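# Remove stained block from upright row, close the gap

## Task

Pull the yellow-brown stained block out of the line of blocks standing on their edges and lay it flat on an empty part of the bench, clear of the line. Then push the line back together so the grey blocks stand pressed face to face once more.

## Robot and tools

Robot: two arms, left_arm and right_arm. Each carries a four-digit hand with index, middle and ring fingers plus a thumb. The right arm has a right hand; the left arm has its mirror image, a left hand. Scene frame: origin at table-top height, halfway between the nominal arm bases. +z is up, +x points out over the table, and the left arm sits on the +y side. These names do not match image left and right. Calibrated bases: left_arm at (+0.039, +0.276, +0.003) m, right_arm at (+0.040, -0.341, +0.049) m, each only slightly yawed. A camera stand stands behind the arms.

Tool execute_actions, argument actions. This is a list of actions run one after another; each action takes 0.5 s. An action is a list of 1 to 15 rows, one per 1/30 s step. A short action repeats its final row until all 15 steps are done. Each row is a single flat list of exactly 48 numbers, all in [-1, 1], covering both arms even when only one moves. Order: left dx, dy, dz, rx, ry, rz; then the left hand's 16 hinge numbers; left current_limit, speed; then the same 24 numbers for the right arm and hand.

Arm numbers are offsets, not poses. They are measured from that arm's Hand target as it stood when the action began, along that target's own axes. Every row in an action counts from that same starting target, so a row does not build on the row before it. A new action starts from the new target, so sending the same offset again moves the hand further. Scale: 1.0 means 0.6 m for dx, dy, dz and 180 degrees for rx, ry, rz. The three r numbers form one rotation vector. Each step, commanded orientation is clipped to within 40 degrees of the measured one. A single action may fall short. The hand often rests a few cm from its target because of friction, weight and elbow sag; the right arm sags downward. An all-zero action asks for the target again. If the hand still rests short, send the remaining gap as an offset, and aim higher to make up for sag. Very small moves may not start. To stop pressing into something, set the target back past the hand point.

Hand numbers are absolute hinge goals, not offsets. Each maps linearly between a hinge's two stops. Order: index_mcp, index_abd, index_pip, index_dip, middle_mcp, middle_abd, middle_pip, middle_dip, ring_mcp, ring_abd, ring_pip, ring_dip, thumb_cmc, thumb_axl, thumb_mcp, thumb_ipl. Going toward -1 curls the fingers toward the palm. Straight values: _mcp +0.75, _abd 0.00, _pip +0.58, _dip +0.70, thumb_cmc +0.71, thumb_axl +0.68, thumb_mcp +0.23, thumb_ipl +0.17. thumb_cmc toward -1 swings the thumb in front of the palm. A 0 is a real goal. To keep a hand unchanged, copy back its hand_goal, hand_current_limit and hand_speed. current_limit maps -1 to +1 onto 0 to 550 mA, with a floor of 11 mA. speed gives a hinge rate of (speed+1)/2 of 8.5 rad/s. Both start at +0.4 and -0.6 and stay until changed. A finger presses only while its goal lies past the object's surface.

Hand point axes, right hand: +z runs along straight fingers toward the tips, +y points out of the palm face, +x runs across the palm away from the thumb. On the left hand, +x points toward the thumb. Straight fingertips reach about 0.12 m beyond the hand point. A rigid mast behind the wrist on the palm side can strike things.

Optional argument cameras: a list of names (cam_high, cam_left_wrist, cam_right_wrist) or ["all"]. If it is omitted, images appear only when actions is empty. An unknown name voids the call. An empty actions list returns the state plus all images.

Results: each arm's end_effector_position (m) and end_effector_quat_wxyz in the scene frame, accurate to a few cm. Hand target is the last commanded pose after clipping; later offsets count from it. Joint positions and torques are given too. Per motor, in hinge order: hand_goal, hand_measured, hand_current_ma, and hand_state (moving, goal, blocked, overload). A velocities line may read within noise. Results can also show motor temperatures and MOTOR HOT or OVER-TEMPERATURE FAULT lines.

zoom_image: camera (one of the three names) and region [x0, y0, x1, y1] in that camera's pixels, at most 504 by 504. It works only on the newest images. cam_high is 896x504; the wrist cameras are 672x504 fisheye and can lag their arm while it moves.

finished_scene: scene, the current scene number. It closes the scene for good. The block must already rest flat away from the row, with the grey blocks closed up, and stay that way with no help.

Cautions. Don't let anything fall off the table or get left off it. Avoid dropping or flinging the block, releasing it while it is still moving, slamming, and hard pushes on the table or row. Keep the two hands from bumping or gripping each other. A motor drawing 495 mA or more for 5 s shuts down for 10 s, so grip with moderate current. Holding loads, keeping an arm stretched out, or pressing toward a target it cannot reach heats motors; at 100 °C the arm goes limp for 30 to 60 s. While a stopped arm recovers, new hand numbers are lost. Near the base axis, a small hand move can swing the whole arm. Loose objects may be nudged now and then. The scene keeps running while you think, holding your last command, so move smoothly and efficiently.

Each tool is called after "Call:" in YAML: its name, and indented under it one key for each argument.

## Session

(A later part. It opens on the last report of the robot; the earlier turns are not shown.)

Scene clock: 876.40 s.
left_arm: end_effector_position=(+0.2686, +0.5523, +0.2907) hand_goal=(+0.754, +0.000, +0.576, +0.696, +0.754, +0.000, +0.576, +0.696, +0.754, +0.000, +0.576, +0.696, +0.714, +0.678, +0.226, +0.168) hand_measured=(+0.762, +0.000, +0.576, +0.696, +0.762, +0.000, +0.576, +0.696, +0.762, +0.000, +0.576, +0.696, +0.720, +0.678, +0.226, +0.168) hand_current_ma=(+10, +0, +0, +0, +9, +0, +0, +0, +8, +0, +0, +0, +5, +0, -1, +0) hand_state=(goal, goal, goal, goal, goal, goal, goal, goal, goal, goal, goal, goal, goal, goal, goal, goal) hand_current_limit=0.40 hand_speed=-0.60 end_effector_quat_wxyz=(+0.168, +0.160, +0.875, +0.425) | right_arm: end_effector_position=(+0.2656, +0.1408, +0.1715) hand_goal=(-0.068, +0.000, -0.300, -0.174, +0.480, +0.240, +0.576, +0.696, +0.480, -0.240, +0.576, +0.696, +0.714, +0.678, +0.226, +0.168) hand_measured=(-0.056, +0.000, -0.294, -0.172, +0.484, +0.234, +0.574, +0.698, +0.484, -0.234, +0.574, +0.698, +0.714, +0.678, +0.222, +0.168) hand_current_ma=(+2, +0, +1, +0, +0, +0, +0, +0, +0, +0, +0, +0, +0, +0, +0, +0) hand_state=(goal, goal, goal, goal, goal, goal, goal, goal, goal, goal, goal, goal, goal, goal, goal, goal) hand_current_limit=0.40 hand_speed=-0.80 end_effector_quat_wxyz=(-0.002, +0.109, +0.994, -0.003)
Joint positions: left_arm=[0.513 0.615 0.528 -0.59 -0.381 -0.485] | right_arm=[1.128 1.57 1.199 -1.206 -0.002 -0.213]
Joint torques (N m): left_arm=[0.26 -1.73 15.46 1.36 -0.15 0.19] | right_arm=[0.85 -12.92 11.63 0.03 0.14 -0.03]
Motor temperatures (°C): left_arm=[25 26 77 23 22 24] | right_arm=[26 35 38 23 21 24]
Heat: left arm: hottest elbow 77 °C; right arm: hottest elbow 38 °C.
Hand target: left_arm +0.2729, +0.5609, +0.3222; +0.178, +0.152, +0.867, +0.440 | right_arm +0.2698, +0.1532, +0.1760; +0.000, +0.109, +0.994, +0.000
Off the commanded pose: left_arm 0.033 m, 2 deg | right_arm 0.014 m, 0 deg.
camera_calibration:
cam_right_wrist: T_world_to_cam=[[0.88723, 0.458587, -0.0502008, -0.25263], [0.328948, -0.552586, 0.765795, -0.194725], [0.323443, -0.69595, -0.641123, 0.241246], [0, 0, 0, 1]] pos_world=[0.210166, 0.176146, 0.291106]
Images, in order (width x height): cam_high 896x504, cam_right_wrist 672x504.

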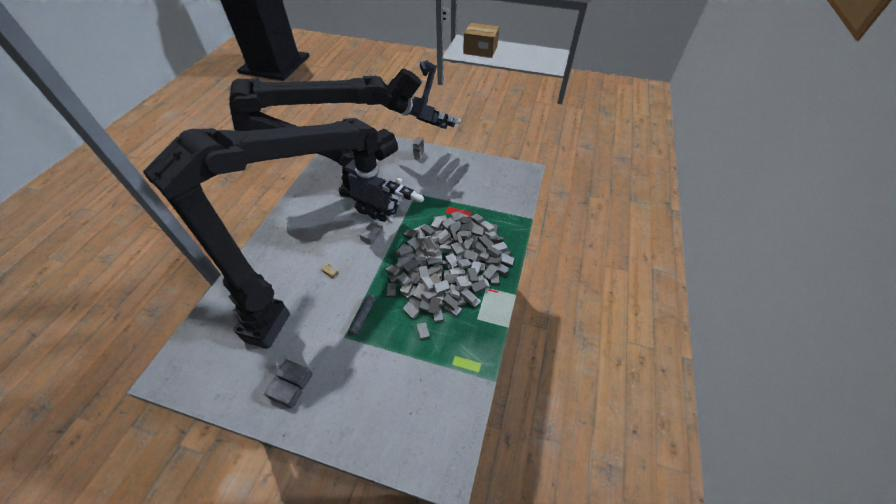

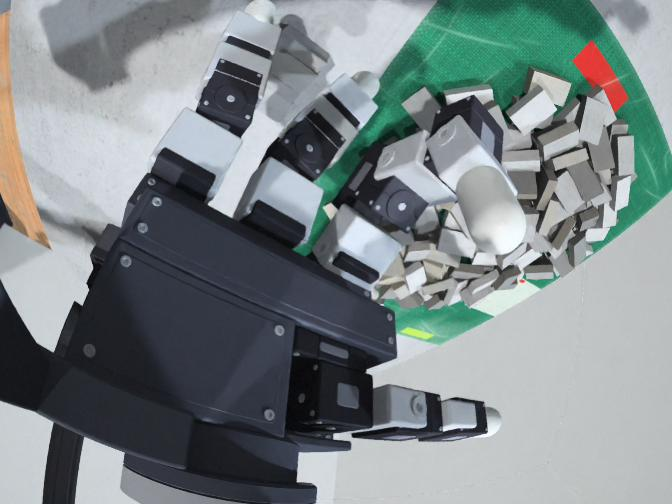

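Call:
execute_actions:
  actions:
    - [[0,0,0,0,0,0,0.754,0,0.576,0.696,0.754,0,0.576,0.696,0.754,0,0.576,0.696,0.714,0.678,0.226,0.168,0.4,-0.6, 0.005,0,0,0,0,0,-0.068,0,-0.3,-0.174,0.48,-0.1,0.576,0.696,0.48,0.1,0.576,0.696,0.714,0.678,0.226,0.168,0.4,-0.8]]
    - [[0,0,0,0,0,0,0.754,0,0.576,0.696,0.754,0,0.576,0.696,0.754,0,0.576,0.696,0.714,0.678,0.226,0.168,0.4,-0.6, 0,0,0.055,0,0,0,-0.068,0,-0.3,-0.174,0.48,-0.1,0.576,0.696,0.48,0.1,0.576,0.696,0.714,0.678,0.226,0.168,0.4,-0.8]]
    - [[0,0,0,0,0,0,0.754,0,0.576,0.696,0.754,0,0.576,0.696,0.754,0,0.576,0.696,0.714,0.678,0.226,0.168,0.4,-0.6, 0,0,0.04,0,0,0,-0.068,0,-0.3,-0.174,0.48,-0.1,0.576,0.696,0.48,0.1,0.576,0.696,0.714,0.678,0.226,0.168,0.4,-0.8]]
  cameras: ["cam_right_wrist","cam_high"]

Call:
zoom_image:
  camera: "cam_right_wrist"
  region: [240, 0, 400, 120]

Call:
zoom_image:
  camera: "cam_high"
  region: [345, 210, 400, 255]

Scene clock: 886.23 s.
left_arm: end_effector_position=(+0.2686, +0.5523, +0.2907) hand_goal=(+0.754, +0.000, +0.576, +0.696, +0.754, +0.000, +0.576, +0.696, +0.754, +0.000, +0.576, +0.696, +0.714, +0.678, +0.226, +0.168) hand_measured=(+0.762, +0.000, +0.576, +0.696, +0.762, +0.000, +0.576, +0.696, +0.762, +0.000, +0.576, +0.696, +0.720, +0.678, +0.226, +0.168) hand_current_ma=(+10, +0, +0, +0, +9, +0, +0, +0, +8, +0, +0, +0, +5, +0, -1, +0) hand_state=(goal, goal, goal, goal, goal, goal, goal, goal, goal, goal, goal, goal, goal, goal, goal, goal) hand_current_limit=0.40 hand_speed=-0.60 end_effector_quat_wxyz=(+0.168, +0.160, +0.875, +0.425) | right_arm: end_effector_position=(+0.2713, +0.1524, +0.1333) hand_goal=(-0.068, +0.000, -0.300, -0.174, +0.480, -0.100, +0.576, +0.696, +0.480, +0.100, +0.576, +0.696, +0.714, +0.678, +0.226, +0.168) hand_measured=(-0.056, +0.000, -0.294, -0.172, +0.484, -0.092, +0.574, +0.698, +0.484, +0.094, +0.574, +0.698, +0.714, +0.678, +0.222, +0.168) hand_current_ma=(+2, +0, +1, +0, +0, +1, +0, +0, +0, -1, +0, +0, +0, +0, +0, +0) hand_state=(goal, goal, goal, goal, goal, goal, goal, goal, goal, goal, goal, goal, goal, goal, goal, goal) hand_current_limit=0.40 hand_speed=-0.80 end_effector_quat_wxyz=(+0.002, +0.110, +0.994, +0.009)
Joint positions: left_arm=[0.513 0.615 0.528 -0.59 -0.381 -0.485] | right_arm=[1.128 1.631 1.158 -1.079 -0.002 -0.21]
Joint torques (N m): left_arm=[0.73 -1.08 15.54 1.33 -0.18 0.2] | right_arm=[1.26 -13.68 7.31 0.92 0.13 0.02]
Motor temperatures (°C): left_arm=[25 26 77 23 22 24] | right_arm=[26 35 38 23 21 24]
Heat: left arm: hottest elbow 77 °C; right arm: hottest elbow 38 °C.
Hand target: left_arm +0.2729, +0.5609, +0.3222; +0.178, +0.152, +0.867, +0.440 | right_arm +0.2668, +0.1538, +0.1190; +0.000, +0.110, +0.994, +0.000
Off the commanded pose: left_arm 0.033 m, 2 deg | right_arm 0.015 m, 1 deg.
camera_calibration:
cam_right_wrist: T_world_to_cam=[[0.889046, 0.456772, -0.0309282, -0.267646], [0.319418, -0.570471, 0.756661, -0.154408], [0.327977, -0.682585, -0.653076, 0.221349], [0, 0, 0, 1]] pos_world=[0.214673, 0.185258, 0.253114]
Images, in order (width x height): cam_high 896x504, cam_right_wrist 672x504.

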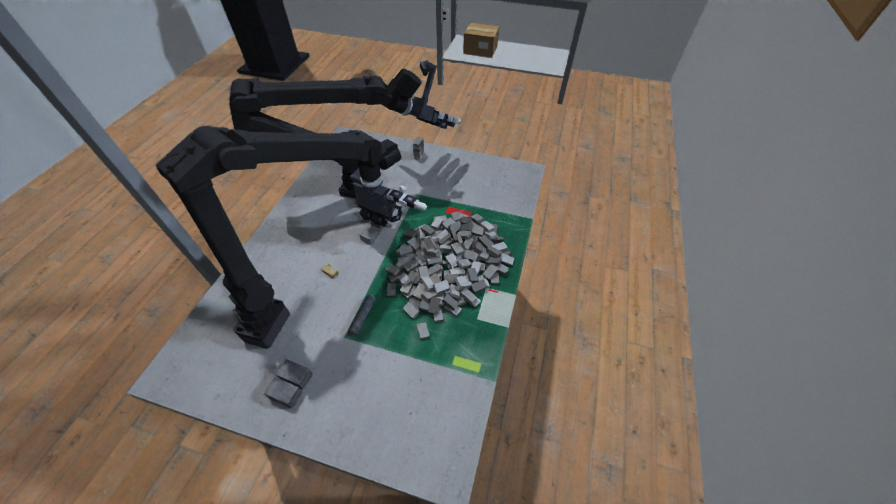

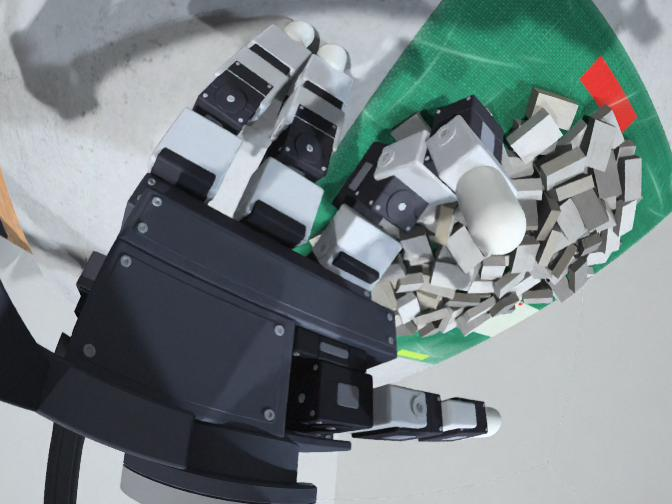

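Scaled by 3.150 from the camera's 672x504 image, which has a finer 960x720 frame.

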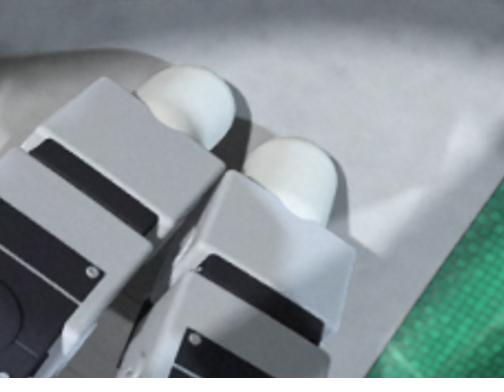

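Scaled by 9.164 from the camera's 896x504 image, which has a finer 1280x720 frame.

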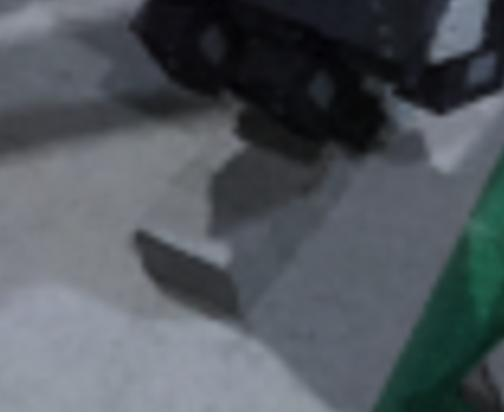

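Call:
execute_actions:
  actions:
    - [[0,0,0,0,0,0,0.754,0,0.576,0.696,0.754,0,0.576,0.696,0.754,0,0.576,0.696,0.714,0.678,0.226,0.168,0.4,-0.6, 0,0,0,0,0,0,-0.068,0,-0.3,-0.174,0.66,-0.1,0.48,0.696,0.66,0.1,0.48,0.696,0.714,0.678,0.226,0.168,0.4,-0.93]]
    - [[0,0,0,0,0,0,0.754,0,0.576,0.696,0.754,0,0.576,0.696,0.754,0,0.576,0.696,0.714,0.678,0.226,0.168,0.4,-0.6, 0,0,0,0,0,0,-0.068,0,-0.3,-0.174,0.72,-0.1,0.4,0.696,0.72,0.1,0.4,0.696,0.714,0.678,0.226,0.168,0.4,-0.94]]
  cameras: ["cam_right_wrist","cam_high"]

Call:
zoom_image:
  camera: "cam_right_wrist"
  region: [240, 0, 400, 120]

Call:
zoom_image:
  camera: "cam_high"
  region: [345, 210, 400, 255]

Scene clock: 895.60 s.
left_arm: end_effector_position=(+0.2686, +0.5523, +0.2907) hand_goal=(+0.754, +0.000, +0.576, +0.696, +0.754, +0.000, +0.576, +0.696, +0.754, +0.000, +0.576, +0.696, +0.714, +0.678, +0.226, +0.168) hand_measured=(+0.762, +0.000, +0.576, +0.696, +0.762, +0.000, +0.576, +0.696, +0.762, +0.000, +0.576, +0.696, +0.720, +0.678, +0.226, +0.168) hand_current_ma=(+10, +0, +0, +0, +9, +0, +0, +0, +8, +0, +0, +0, +5, +0, -1, +0) hand_state=(goal, goal, goal, goal, goal, goal, goal, goal, goal, goal, goal, goal, goal, goal, goal, goal) hand_current_limit=0.40 hand_speed=-0.60 end_effector_quat_wxyz=(+0.168, +0.160, +0.875, +0.425) | right_arm: end_effector_position=(+0.2720, +0.1548, +0.1343) hand_goal=(-0.068, +0.000, -0.300, -0.174, +0.720, -0.100, +0.400, +0.696, +0.720, +0.100, +0.400, +0.696, +0.714, +0.678, +0.226, +0.168) hand_measured=(-0.056, +0.000, -0.294, -0.172, +0.686, -0.094, +0.390, +0.692, +0.688, +0.092, +0.394, +0.694, +0.714, +0.678, +0.222, +0.168) hand_current_ma=(+2, +0, +1, +0, -20, +1, -1, +0, -19, -1, -1, +0, +0, +0, +0, +0) hand_state=(goal, goal, goal, goal, blocked, goal, goal, goal, blocked, goal, goal, goal, goal, goal, goal, goal) hand_current_limit=0.40 hand_speed=-0.94 end_effector_quat_wxyz=(+0.003, +0.111, +0.994, +0.014)
Joint positions: left_arm=[0.513 0.615 0.528 -0.59 -0.381 -0.485] | right_arm=[1.128 1.631 1.158 -1.069 -0.003 -0.208]
Joint torques (N m): left_arm=[0.5 -1.61 15.51 1.36 -0.16 0.19] | right_arm=[1.32 -13.68 7.39 0.51 0.21 -0.01]
Motor temperatures (°C): left_arm=[25 26 77 23 22 24] | right_arm=[26 35 38 23 21 24]
Heat: left arm: hottest elbow 77 °C; right arm: hottest elbow 38 °C.
Hand target: left_arm +0.2729, +0.5609, +0.3222; +0.178, +0.152, +0.867, +0.440 | right_arm +0.2669, +0.1538, +0.1189; +0.000, +0.110, +0.994, +0.000
Off the commanded pose: left_arm 0.033 m, 2 deg | right_arm 0.016 m, 2 deg.
camera_calibration:
cam_right_wrist: T_world_to_cam=[[0.88982, 0.455688, -0.0238473, -0.270417], [0.316431, -0.578552, 0.751763, -0.15134], [0.328773, -0.67648, -0.659002, 0.223059], [0, 0, 0, 1]] pos_world=[0.215175, 0.186563, 0.254319]
Images, in order (width x height): cam_high 896x504, cam_right_wrist 672x504.

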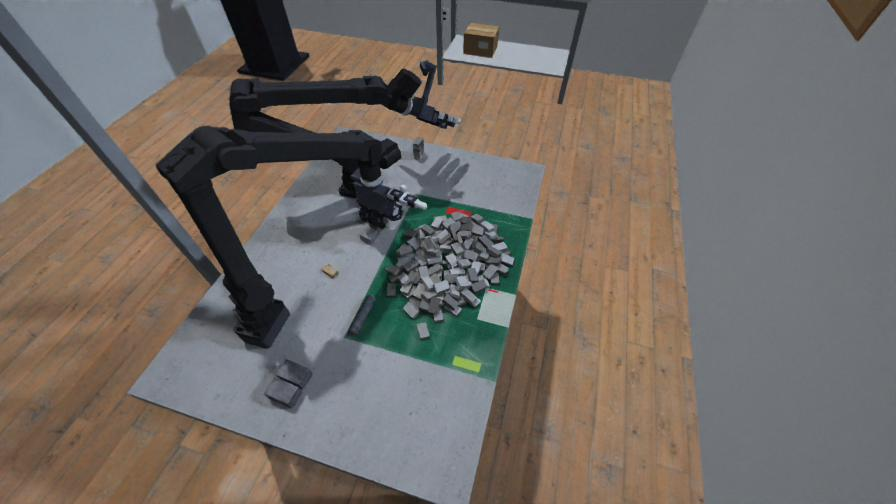

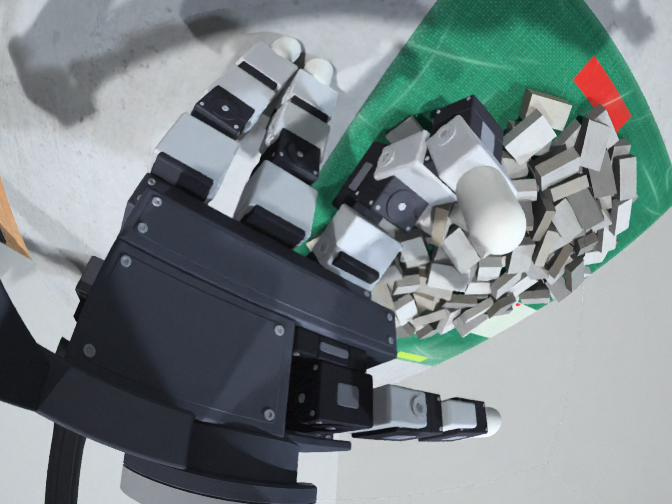

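Scaled by 3.150 from the camera's 672x504 image, which has a finer 960x720 frame.

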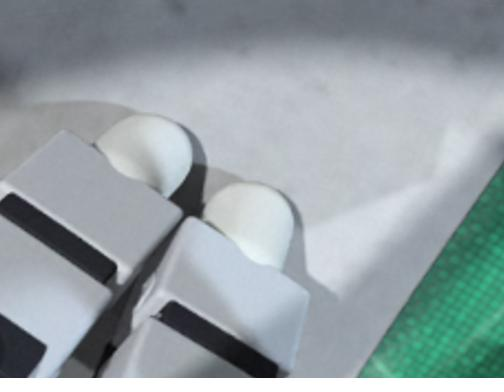

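Scaled by 9.164 from the camera's 896x504 image, which has a finer 1280x720 frame.

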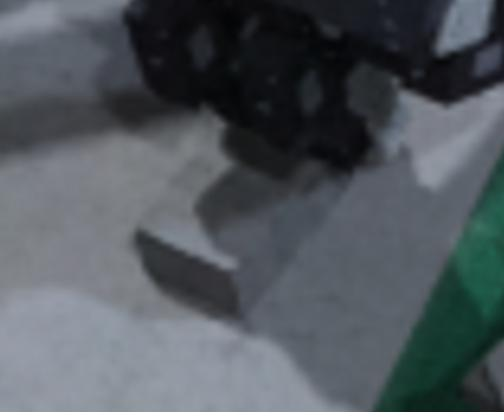

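Call:
execute_actions:
  actions:
    - [[0,0,0,0,0,0,0.754,0,0.576,0.696,0.754,0,0.576,0.696,0.754,0,0.576,0.696,0.714,0.678,0.226,0.168,0.4,-0.6, 0,0,-0.018,0,0,0,-0.068,0,-0.3,-0.174,0.74,-0.1,0.4,0.696,0.74,0.1,0.4,0.696,0.714,0.678,0.226,0.168,0.4,-0.94]]
    - [[0,0,0,0,0,0,0.754,0,0.576,0.696,0.754,0,0.576,0.696,0.754,0,0.576,0.696,0.714,0.678,0.226,0.168,0.4,-0.6, 0,0,0,0,0,0,-0.068,0,-0.3,-0.174,0.77,-0.1,0.38,0.696,0.77,0.1,0.38,0.696,0.714,0.678,0.226,0.168,0.4,-0.94]]
  cameras: ["cam_right_wrist","cam_high"]

Call:
zoom_image:
  camera: "cam_right_wrist"
  region: [240, 0, 400, 120]

Call:
zoom_image:
  camera: "cam_high"
  region: [345, 210, 400, 255]

Scene clock: 903.37 s.
left_arm: end_effector_position=(+0.2686, +0.5523, +0.2907) hand_goal=(+0.754, +0.000, +0.576, +0.696, +0.754, +0.000, +0.576, +0.696, +0.754, +0.000, +0.576, +0.696, +0.714, +0.678, +0.226, +0.168) hand_measured=(+0.762, +0.000, +0.576, +0.696, +0.762, +0.000, +0.576, +0.696, +0.762, +0.000, +0.576, +0.696, +0.720, +0.678, +0.226, +0.168) hand_current_ma=(+10, +0, +0, +0, +9, +0, +0, +0, +8, +0, +0, +0, +5, +0, -1, +0) hand_state=(goal, goal, goal, goal, goal, goal, goal, goal, goal, goal, goal, goal, goal, goal, goal, goal) hand_current_limit=0.40 hand_speed=-0.60 end_effector_quat_wxyz=(+0.168, +0.160, +0.875, +0.425) | right_arm: end_effector_position=(+0.2722, +0.1544, +0.1342) hand_goal=(-0.068, +0.000, -0.300, -0.174, +0.770, -0.100, +0.380, +0.696, +0.770, +0.100, +0.380, +0.696, +0.714, +0.678, +0.226, +0.168) hand_measured=(-0.056, +0.000, -0.294, -0.172, +0.718, -0.094, +0.364, +0.688, +0.714, +0.092, +0.368, +0.690, +0.714, +0.678, +0.222, +0.168) hand_current_ma=(+2, +0, +1, +0, -47, +1, -4, -1, -54, -1, -2, +0, +0, +0, +0, +0) hand_state=(goal, goal, goal, goal, blocked, goal, goal, goal, blocked, goal, goal, goal, goal, goal, goal, goal) hand_current_limit=0.40 hand_speed=-0.94 end_effector_quat_wxyz=(+0.002, +0.113, +0.993, +0.014)
Joint positions: left_arm=[0.513 0.615 0.528 -0.59 -0.381 -0.485] | right_arm=[1.128 1.631 1.158 -1.07 -0.004 -0.203]
Joint torques (N m): left_arm=[0.79 -1.44 15.53 1.37 -0.15 0.19] | right_arm=[1.49 -14.74 8.66 -0.54 0.23 -0.07]
Motor temperatures (°C): left_arm=[25 26 77 23 22 24] | right_arm=[26 36 38 23 21 24]
Heat: left arm: hottest elbow 77 °C; right arm: hottest elbow 38 °C.
Hand target: left_arm +0.2729, +0.5609, +0.3222; +0.178, +0.152, +0.867, +0.440 | right_arm +0.2669, +0.1538, +0.1298; +0.000, +0.110, +0.994, +0.000
Off the commanded pose: left_arm 0.033 m, 2 deg | right_arm 0.007 m, 2 deg.
camera_calibration:
cam_right_wrist: T_world_to_cam=[[0.892025, 0.451273, -0.0253662, -0.270043], [0.314558, -0.579524, 0.751801, -0.150815], [0.324567, -0.678605, -0.658902, 0.22414], [0, 0, 0, 1]] pos_world=[0.215578, 0.186564, 0.254219]
Images, in order (width x height): cam_high 896x504, cam_right_wrist 672x504.

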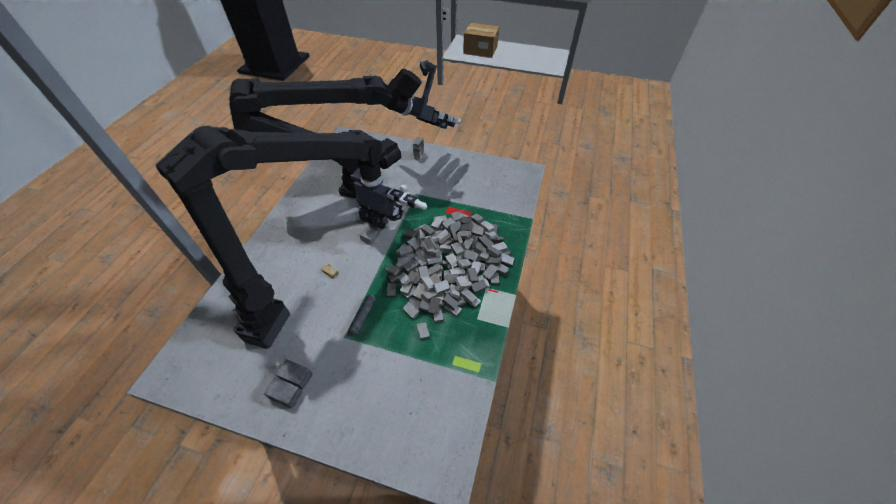

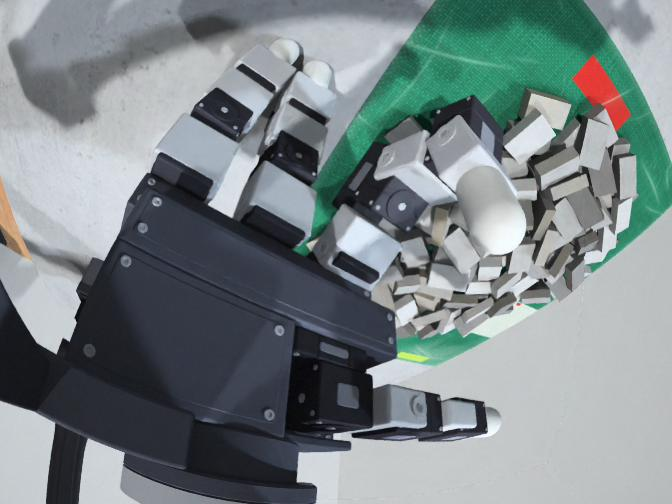

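Scaled by 3.150 from the camera's 672x504 image, which has a finer 960x720 frame.

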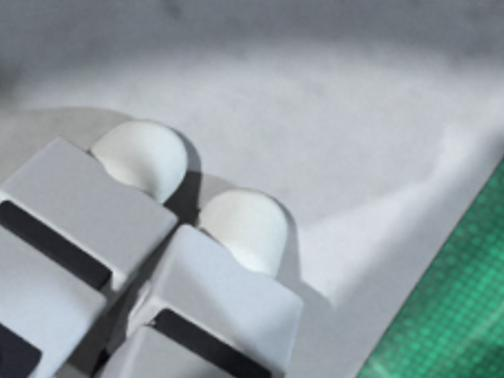

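Scaled by 9.164 from the camera's 896x504 image, which has a finer 1280x720 frame.

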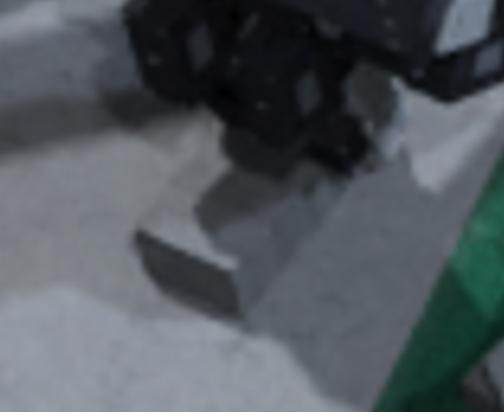

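Call:
execute_actions:
  actions:
    - [[0,0,0,0,0,0,0.754,0,0.576,0.696,0.754,0,0.576,0.696,0.754,0,0.576,0.696,0.714,0.678,0.226,0.168,0.4,-0.6, 0,0,0,0,0,0,-0.068,0,-0.3,-0.174,0.81,-0.1,0.37,0.696,0.81,0.1,0.37,0.696,0.714,0.678,0.226,0.168,0.4,-0.94]]
    - [[0,0,0,0,0,0,0.754,0,0.576,0.696,0.754,0,0.576,0.696,0.754,0,0.576,0.696,0.714,0.678,0.226,0.168,0.4,-0.6, 0,0,0,0,0,0,-0.068,0,-0.3,-0.174,0.83,-0.1,0.37,0.696,0.83,0.1,0.37,0.696,0.714,0.678,0.226,0.168,0.4,-0.94]]
  cameras: ["cam_right_wrist","cam_high"]

Call:
zoom_image:
  camera: "cam_right_wrist"
  region: [240, 0, 400, 120]

Call:
zoom_image:
  camera: "cam_high"
  region: [345, 210, 400, 255]

Scene clock: 910.33 s.
left_arm: end_effector_position=(+0.2686, +0.5523, +0.2907) hand_goal=(+0.754, +0.000, +0.576, +0.696, +0.754, +0.000, +0.576, +0.696, +0.754, +0.000, +0.576, +0.696, +0.714, +0.678, +0.226, +0.168) hand_measured=(+0.762, +0.000, +0.576, +0.696, +0.762, +0.000, +0.576, +0.696, +0.762, +0.000, +0.576, +0.696, +0.720, +0.678, +0.226, +0.168) hand_current_ma=(+10, +0, +0, +0, +9, +0, +0, +0, +8, +0, +0, +0, +5, +0, -1, +0) hand_state=(goal, goal, goal, goal, goal, goal, goal, goal, goal, goal, goal, goal, goal, goal, goal, goal) hand_current_limit=0.40 hand_speed=-0.60 end_effector_quat_wxyz=(+0.168, +0.160, +0.875, +0.425) | right_arm: end_effector_position=(+0.2724, +0.1546, +0.1345) hand_goal=(-0.068, +0.000, -0.300, -0.174, +0.830, -0.100, +0.370, +0.696, +0.830, +0.100, +0.370, +0.696, +0.714, +0.678, +0.226, +0.168) hand_measured=(-0.056, +0.000, -0.294, -0.172, +0.752, -0.094, +0.344, +0.684, +0.744, +0.092, +0.352, +0.690, +0.714, +0.678, +0.222, +0.168) hand_current_ma=(+2, +0, +1, +0, -105, +1, -10, -2, -123, -1, -6, -1, +0, +0, +0, +0) hand_state=(goal, goal, goal, goal, blocked, goal, blocked, goal, blocked, goal, goal, goal, goal, goal, goal, goal) hand_current_limit=0.40 hand_speed=-0.94 end_effector_quat_wxyz=(+0.002, +0.116, +0.993, +0.014)
Joint positions: left_arm=[0.513 0.615 0.528 -0.59 -0.381 -0.485] | right_arm=[1.128 1.631 1.159 -1.07 -0.005 -0.197]
Joint torques (N m): left_arm=[0.62 -1.49 15.45 1.24 -0.15 0.17] | right_arm=[1.38 -14.68 8.57 -0.55 0.28 -0.11]
Motor temperatures (°C): left_arm=[25 26 78 23 22 24] | right_arm=[26 36 38 23 21 24]
Heat: left arm: hottest elbow 78 °C; right arm: hottest elbow 38 °C.
Hand target: left_arm +0.2729, +0.5609, +0.3222; +0.178, +0.152, +0.867, +0.440 | right_arm +0.2670, +0.1539, +0.1298; +0.000, +0.110, +0.994, +0.000
Off the commanded pose: left_arm 0.033 m, 2 deg | right_arm 0.007 m, 2 deg.
camera_calibration:
cam_right_wrist: T_world_to_cam=[[0.894245, 0.446862, -0.025298, -0.270335], [0.31204, -0.581929, 0.750993, -0.149842], [0.320868, -0.679466, -0.659826, 0.225709], [0, 0, 0, 1]] pos_world=[0.21608, 0.186966, 0.25462]
Images, in order (width x height): cam_high 896x504, cam_right_wrist 672x504.

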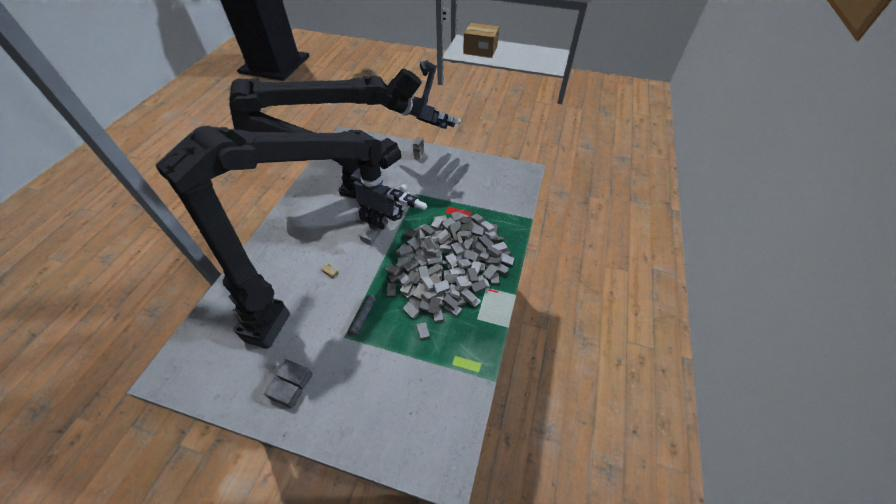

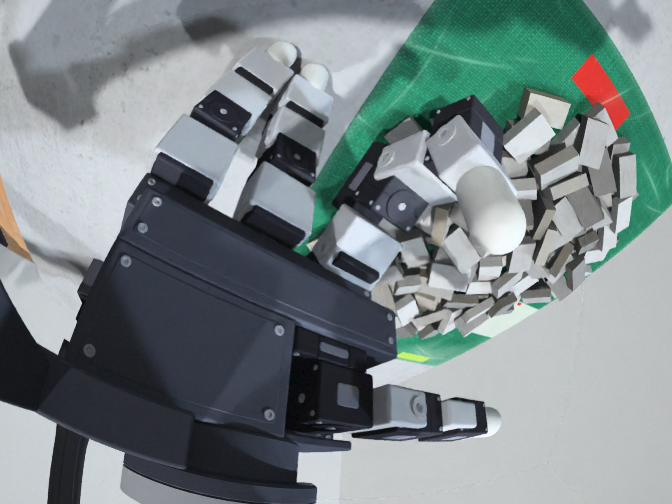

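Scaled by 3.150 from the camera's 672x504 image, which has a finer 960x720 frame.

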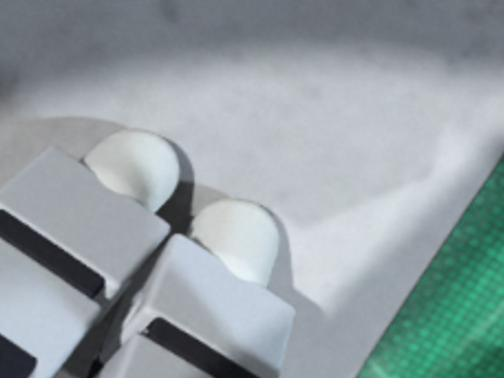

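Scaled by 9.164 from the camera's 896x504 image, which has a finer 1280x720 frame.

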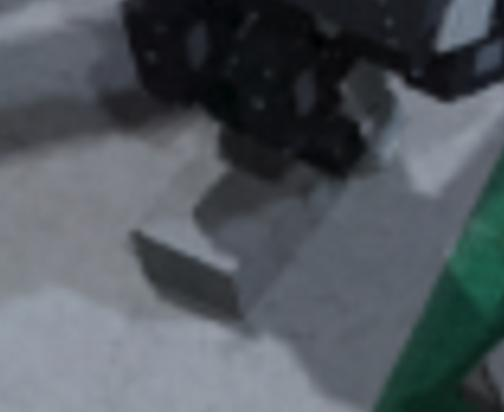

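Call:
execute_actions:
  actions:
    - [[0,0,0,0,0,0,0.754,0,0.576,0.696,0.754,0,0.576,0.696,0.754,0,0.576,0.696,0.714,0.678,0.226,0.168,0.4,-0.6, 0,0,0,0,0,0,-0.068,0,-0.3,-0.174,0.48,-0.1,0.5,0.696,0.48,0.1,0.5,0.696,0.714,0.678,0.226,0.168,0.4,-0.88]]
    - [[0,0,0,0,0,0,0.754,0,0.576,0.696,0.754,0,0.576,0.696,0.754,0,0.576,0.696,0.714,0.678,0.226,0.168,0.4,-0.6, 0,0.01,-0.06,0,0,0,-0.068,0,-0.3,-0.174,0.48,-0.1,0.5,0.696,0.48,0.1,0.5,0.696,0.714,0.678,0.226,0.168,0.4,-0.88]]
    - [[0,0,0,0,0,0,0.754,0,0.576,0.696,0.754,0,0.576,0.696,0.754,0,0.576,0.696,0.714,0.678,0.226,0.168,0.4,-0.6, 0,0,-0.08,0,0,0,-0.068,0,-0.3,-0.174,0.48,-0.1,0.5,0.696,0.48,0.1,0.5,0.696,0.714,0.678,0.226,0.168,0.4,-0.8]]
    - [[0,0,0,0,0,0,0.754,0,0.576,0.696,0.754,0,0.576,0.696,0.754,0,0.576,0.696,0.714,0.678,0.226,0.168,0.4,-0.6, 0.037,-0.06,-0.01,0,0,0,-0.068,0,-0.3,-0.174,0.9,-0.1,0.3,0.696,0.9,0.1,0.3,0.696,0.714,0.678,0.226,0.168,0.4,-0.8]]
    - [[0,0,0,0,0,0,0.754,0,0.576,0.696,0.754,0,0.576,0.696,0.754,0,0.576,0.696,0.714,0.678,0.226,0.168,0.4,-0.6, 0.037,-0.055,0,0,0,0,-0.068,0,-0.3,-0.174,0.9,-0.1,0.3,0.696,0.9,0.1,0.3,0.696,0.714,0.678,0.226,0.168,0.4,-0.8]]
  cameras: ["cam_right_wrist","cam_high"]

Call:
zoom_image:
  camera: "cam_right_wrist"
  region: [290, 0, 410, 90]

Call:
zoom_image:
  camera: "cam_high"
  region: [352, 220, 388, 250]

Scene clock: 923.90 s.
left_arm: end_effector_position=(+0.2686, +0.5523, +0.2907) hand_goal=(+0.754, +0.000, +0.576, +0.696, +0.754, +0.000, +0.576, +0.696, +0.754, +0.000, +0.576, +0.696, +0.714, +0.678, +0.226, +0.168) hand_measured=(+0.762, +0.000, +0.576, +0.696, +0.762, +0.000, +0.576, +0.696, +0.762, +0.000, +0.576, +0.696, +0.720, +0.678, +0.226, +0.168) hand_current_ma=(+10, +0, +0, +0, +9, +0, +0, +0, +8, +0, +0, +0, +5, +0, -1, +0) hand_state=(goal, goal, goal, goal, goal, goal, goal, goal, goal, goal, goal, goal, goal, goal, goal, goal) hand_current_limit=0.40 hand_speed=-0.60 end_effector_quat_wxyz=(+0.168, +0.160, +0.875, +0.425) | right_arm: end_effector_position=(+0.2152, +0.1050, +0.2210) hand_goal=(-0.068, +0.000, -0.300, -0.174, +0.900, -0.100, +0.300, +0.696, +0.900, +0.100, +0.300, +0.696, +0.714, +0.678, +0.226, +0.168) hand_measured=(-0.056, +0.000, -0.294, -0.172, +0.894, -0.092, +0.302, +0.694, +0.896, +0.094, +0.302, +0.694, +0.714, +0.678, +0.222, +0.168) hand_current_ma=(+2, +0, +1, +0, -1, +1, +0, +0, +0, -1, +0, +0, +0, +0, +0, +0) hand_state=(goal, goal, goal, goal, goal, goal, goal, goal, goal, goal, goal, goal, goal, goal, goal, goal) hand_current_limit=0.40 hand_speed=-0.80 end_effector_quat_wxyz=(+0.000, +0.110, +0.994, +0.003)
Joint positions: left_arm=[0.513 0.615 0.528 -0.59 -0.381 -0.485] | right_arm=[1.208 1.391 1.136 -1.312 -0.001 -0.13]
Joint torques (N m): left_arm=[0.5 -1.38 15.42 1.36 -0.18 0.19] | right_arm=[1.44 -12.92 7.71 0.29 0.11 0.02]
Motor temperatures (°C): left_arm=[25 26 78 23 22 24] | right_arm=[26 36 38 23 21 24]
Heat: left arm: hottest elbow 78 °C; right arm: hottest elbow 38 °C.
Hand target: left_arm +0.2729, +0.5609, +0.3222; +0.178, +0.152, +0.867, +0.440 | right_arm +0.2098, +0.1021, +0.2199; +0.000, +0.110, +0.994, +0.000
Off the commanded pose: left_arm 0.033 m, 2 deg | right_arm 0.006 m, 0 deg.
camera_calibration:
cam_right_wrist: T_world_to_cam=[[0.888709, 0.456604, -0.0413458, -0.191002], [0.32366, -0.560958, 0.761951, -0.232874], [0.324717, -0.690535, -0.646313, 0.264682], [0, 0, 0, 1]] pos_world=[0.15917, 0.139351, 0.340609]
Images, in order (width x height): cam_high 896x504, cam_right_wrist 672x504.

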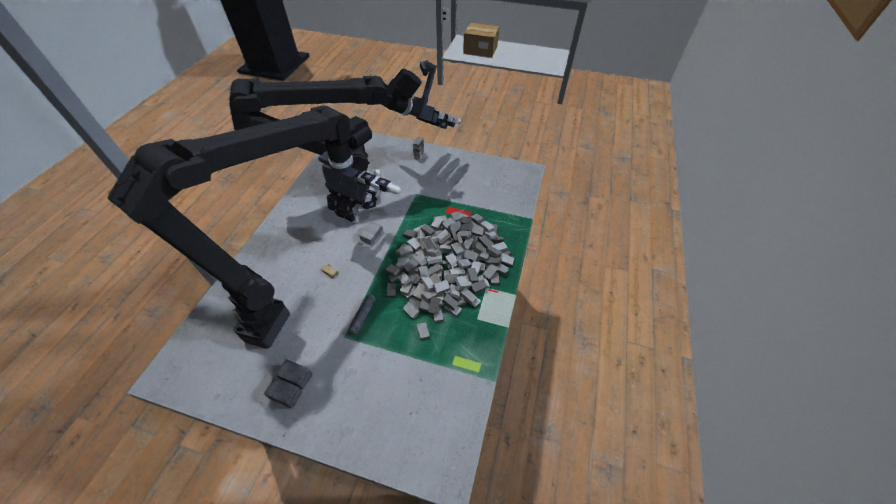

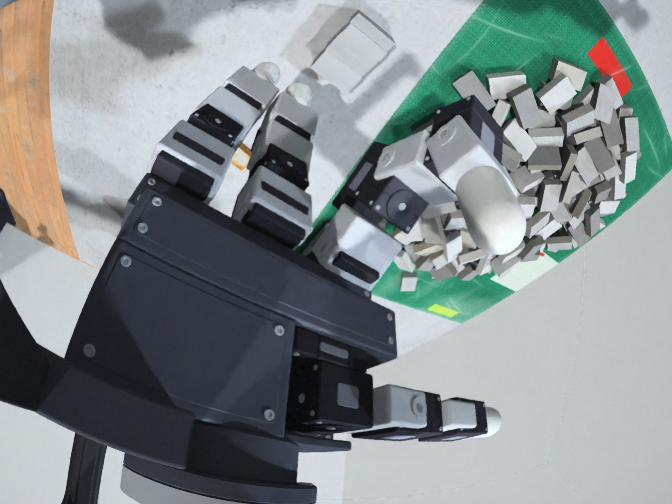

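Scaled by 4.200 from the camera's 672x504 image, which has a finer 960x720 frame.

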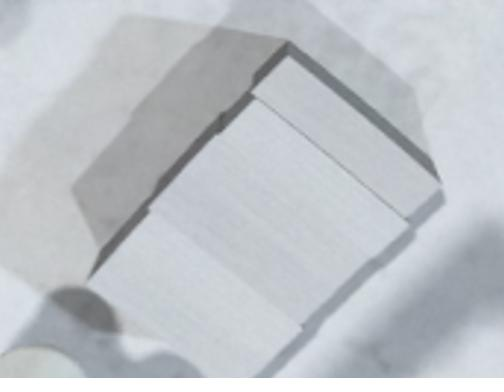

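Scaled by 14.000 from the camera's 896x504 image, which has a finer 1280x720 frame.

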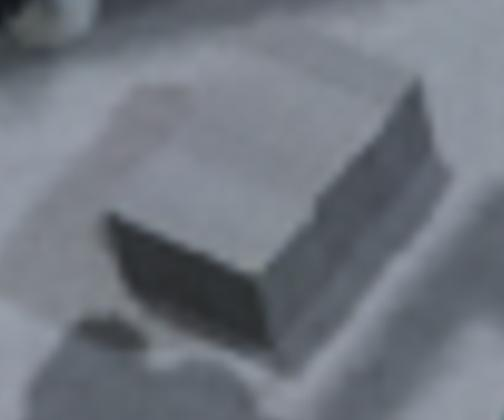

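Call:
zoom_image:
  camera: "cam_high"
  region: [310, 225, 400, 290]

Call:
zoom_image:
  camera: "cam_right_wrist"
  region: [310, 0, 400, 70]

Scaled by 5.600 from the camera's 896x504 image, which has a finer 1280x720 frame.

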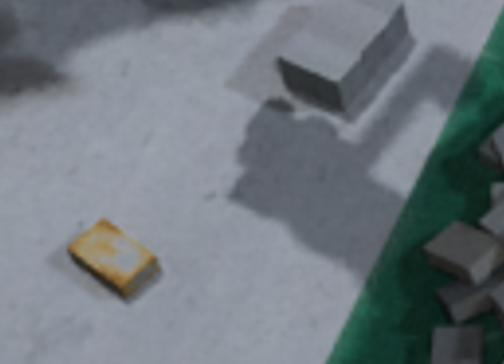

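Scaled by 5.600 from the camera's 672x504 image, which has a finer 960x720 frame.

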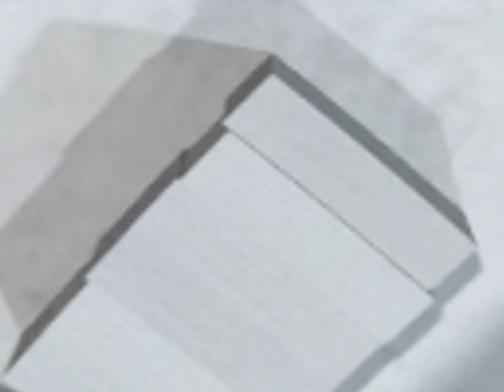

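Call:
finished_scene:
  scene: 2

The scene is finished: the task was done.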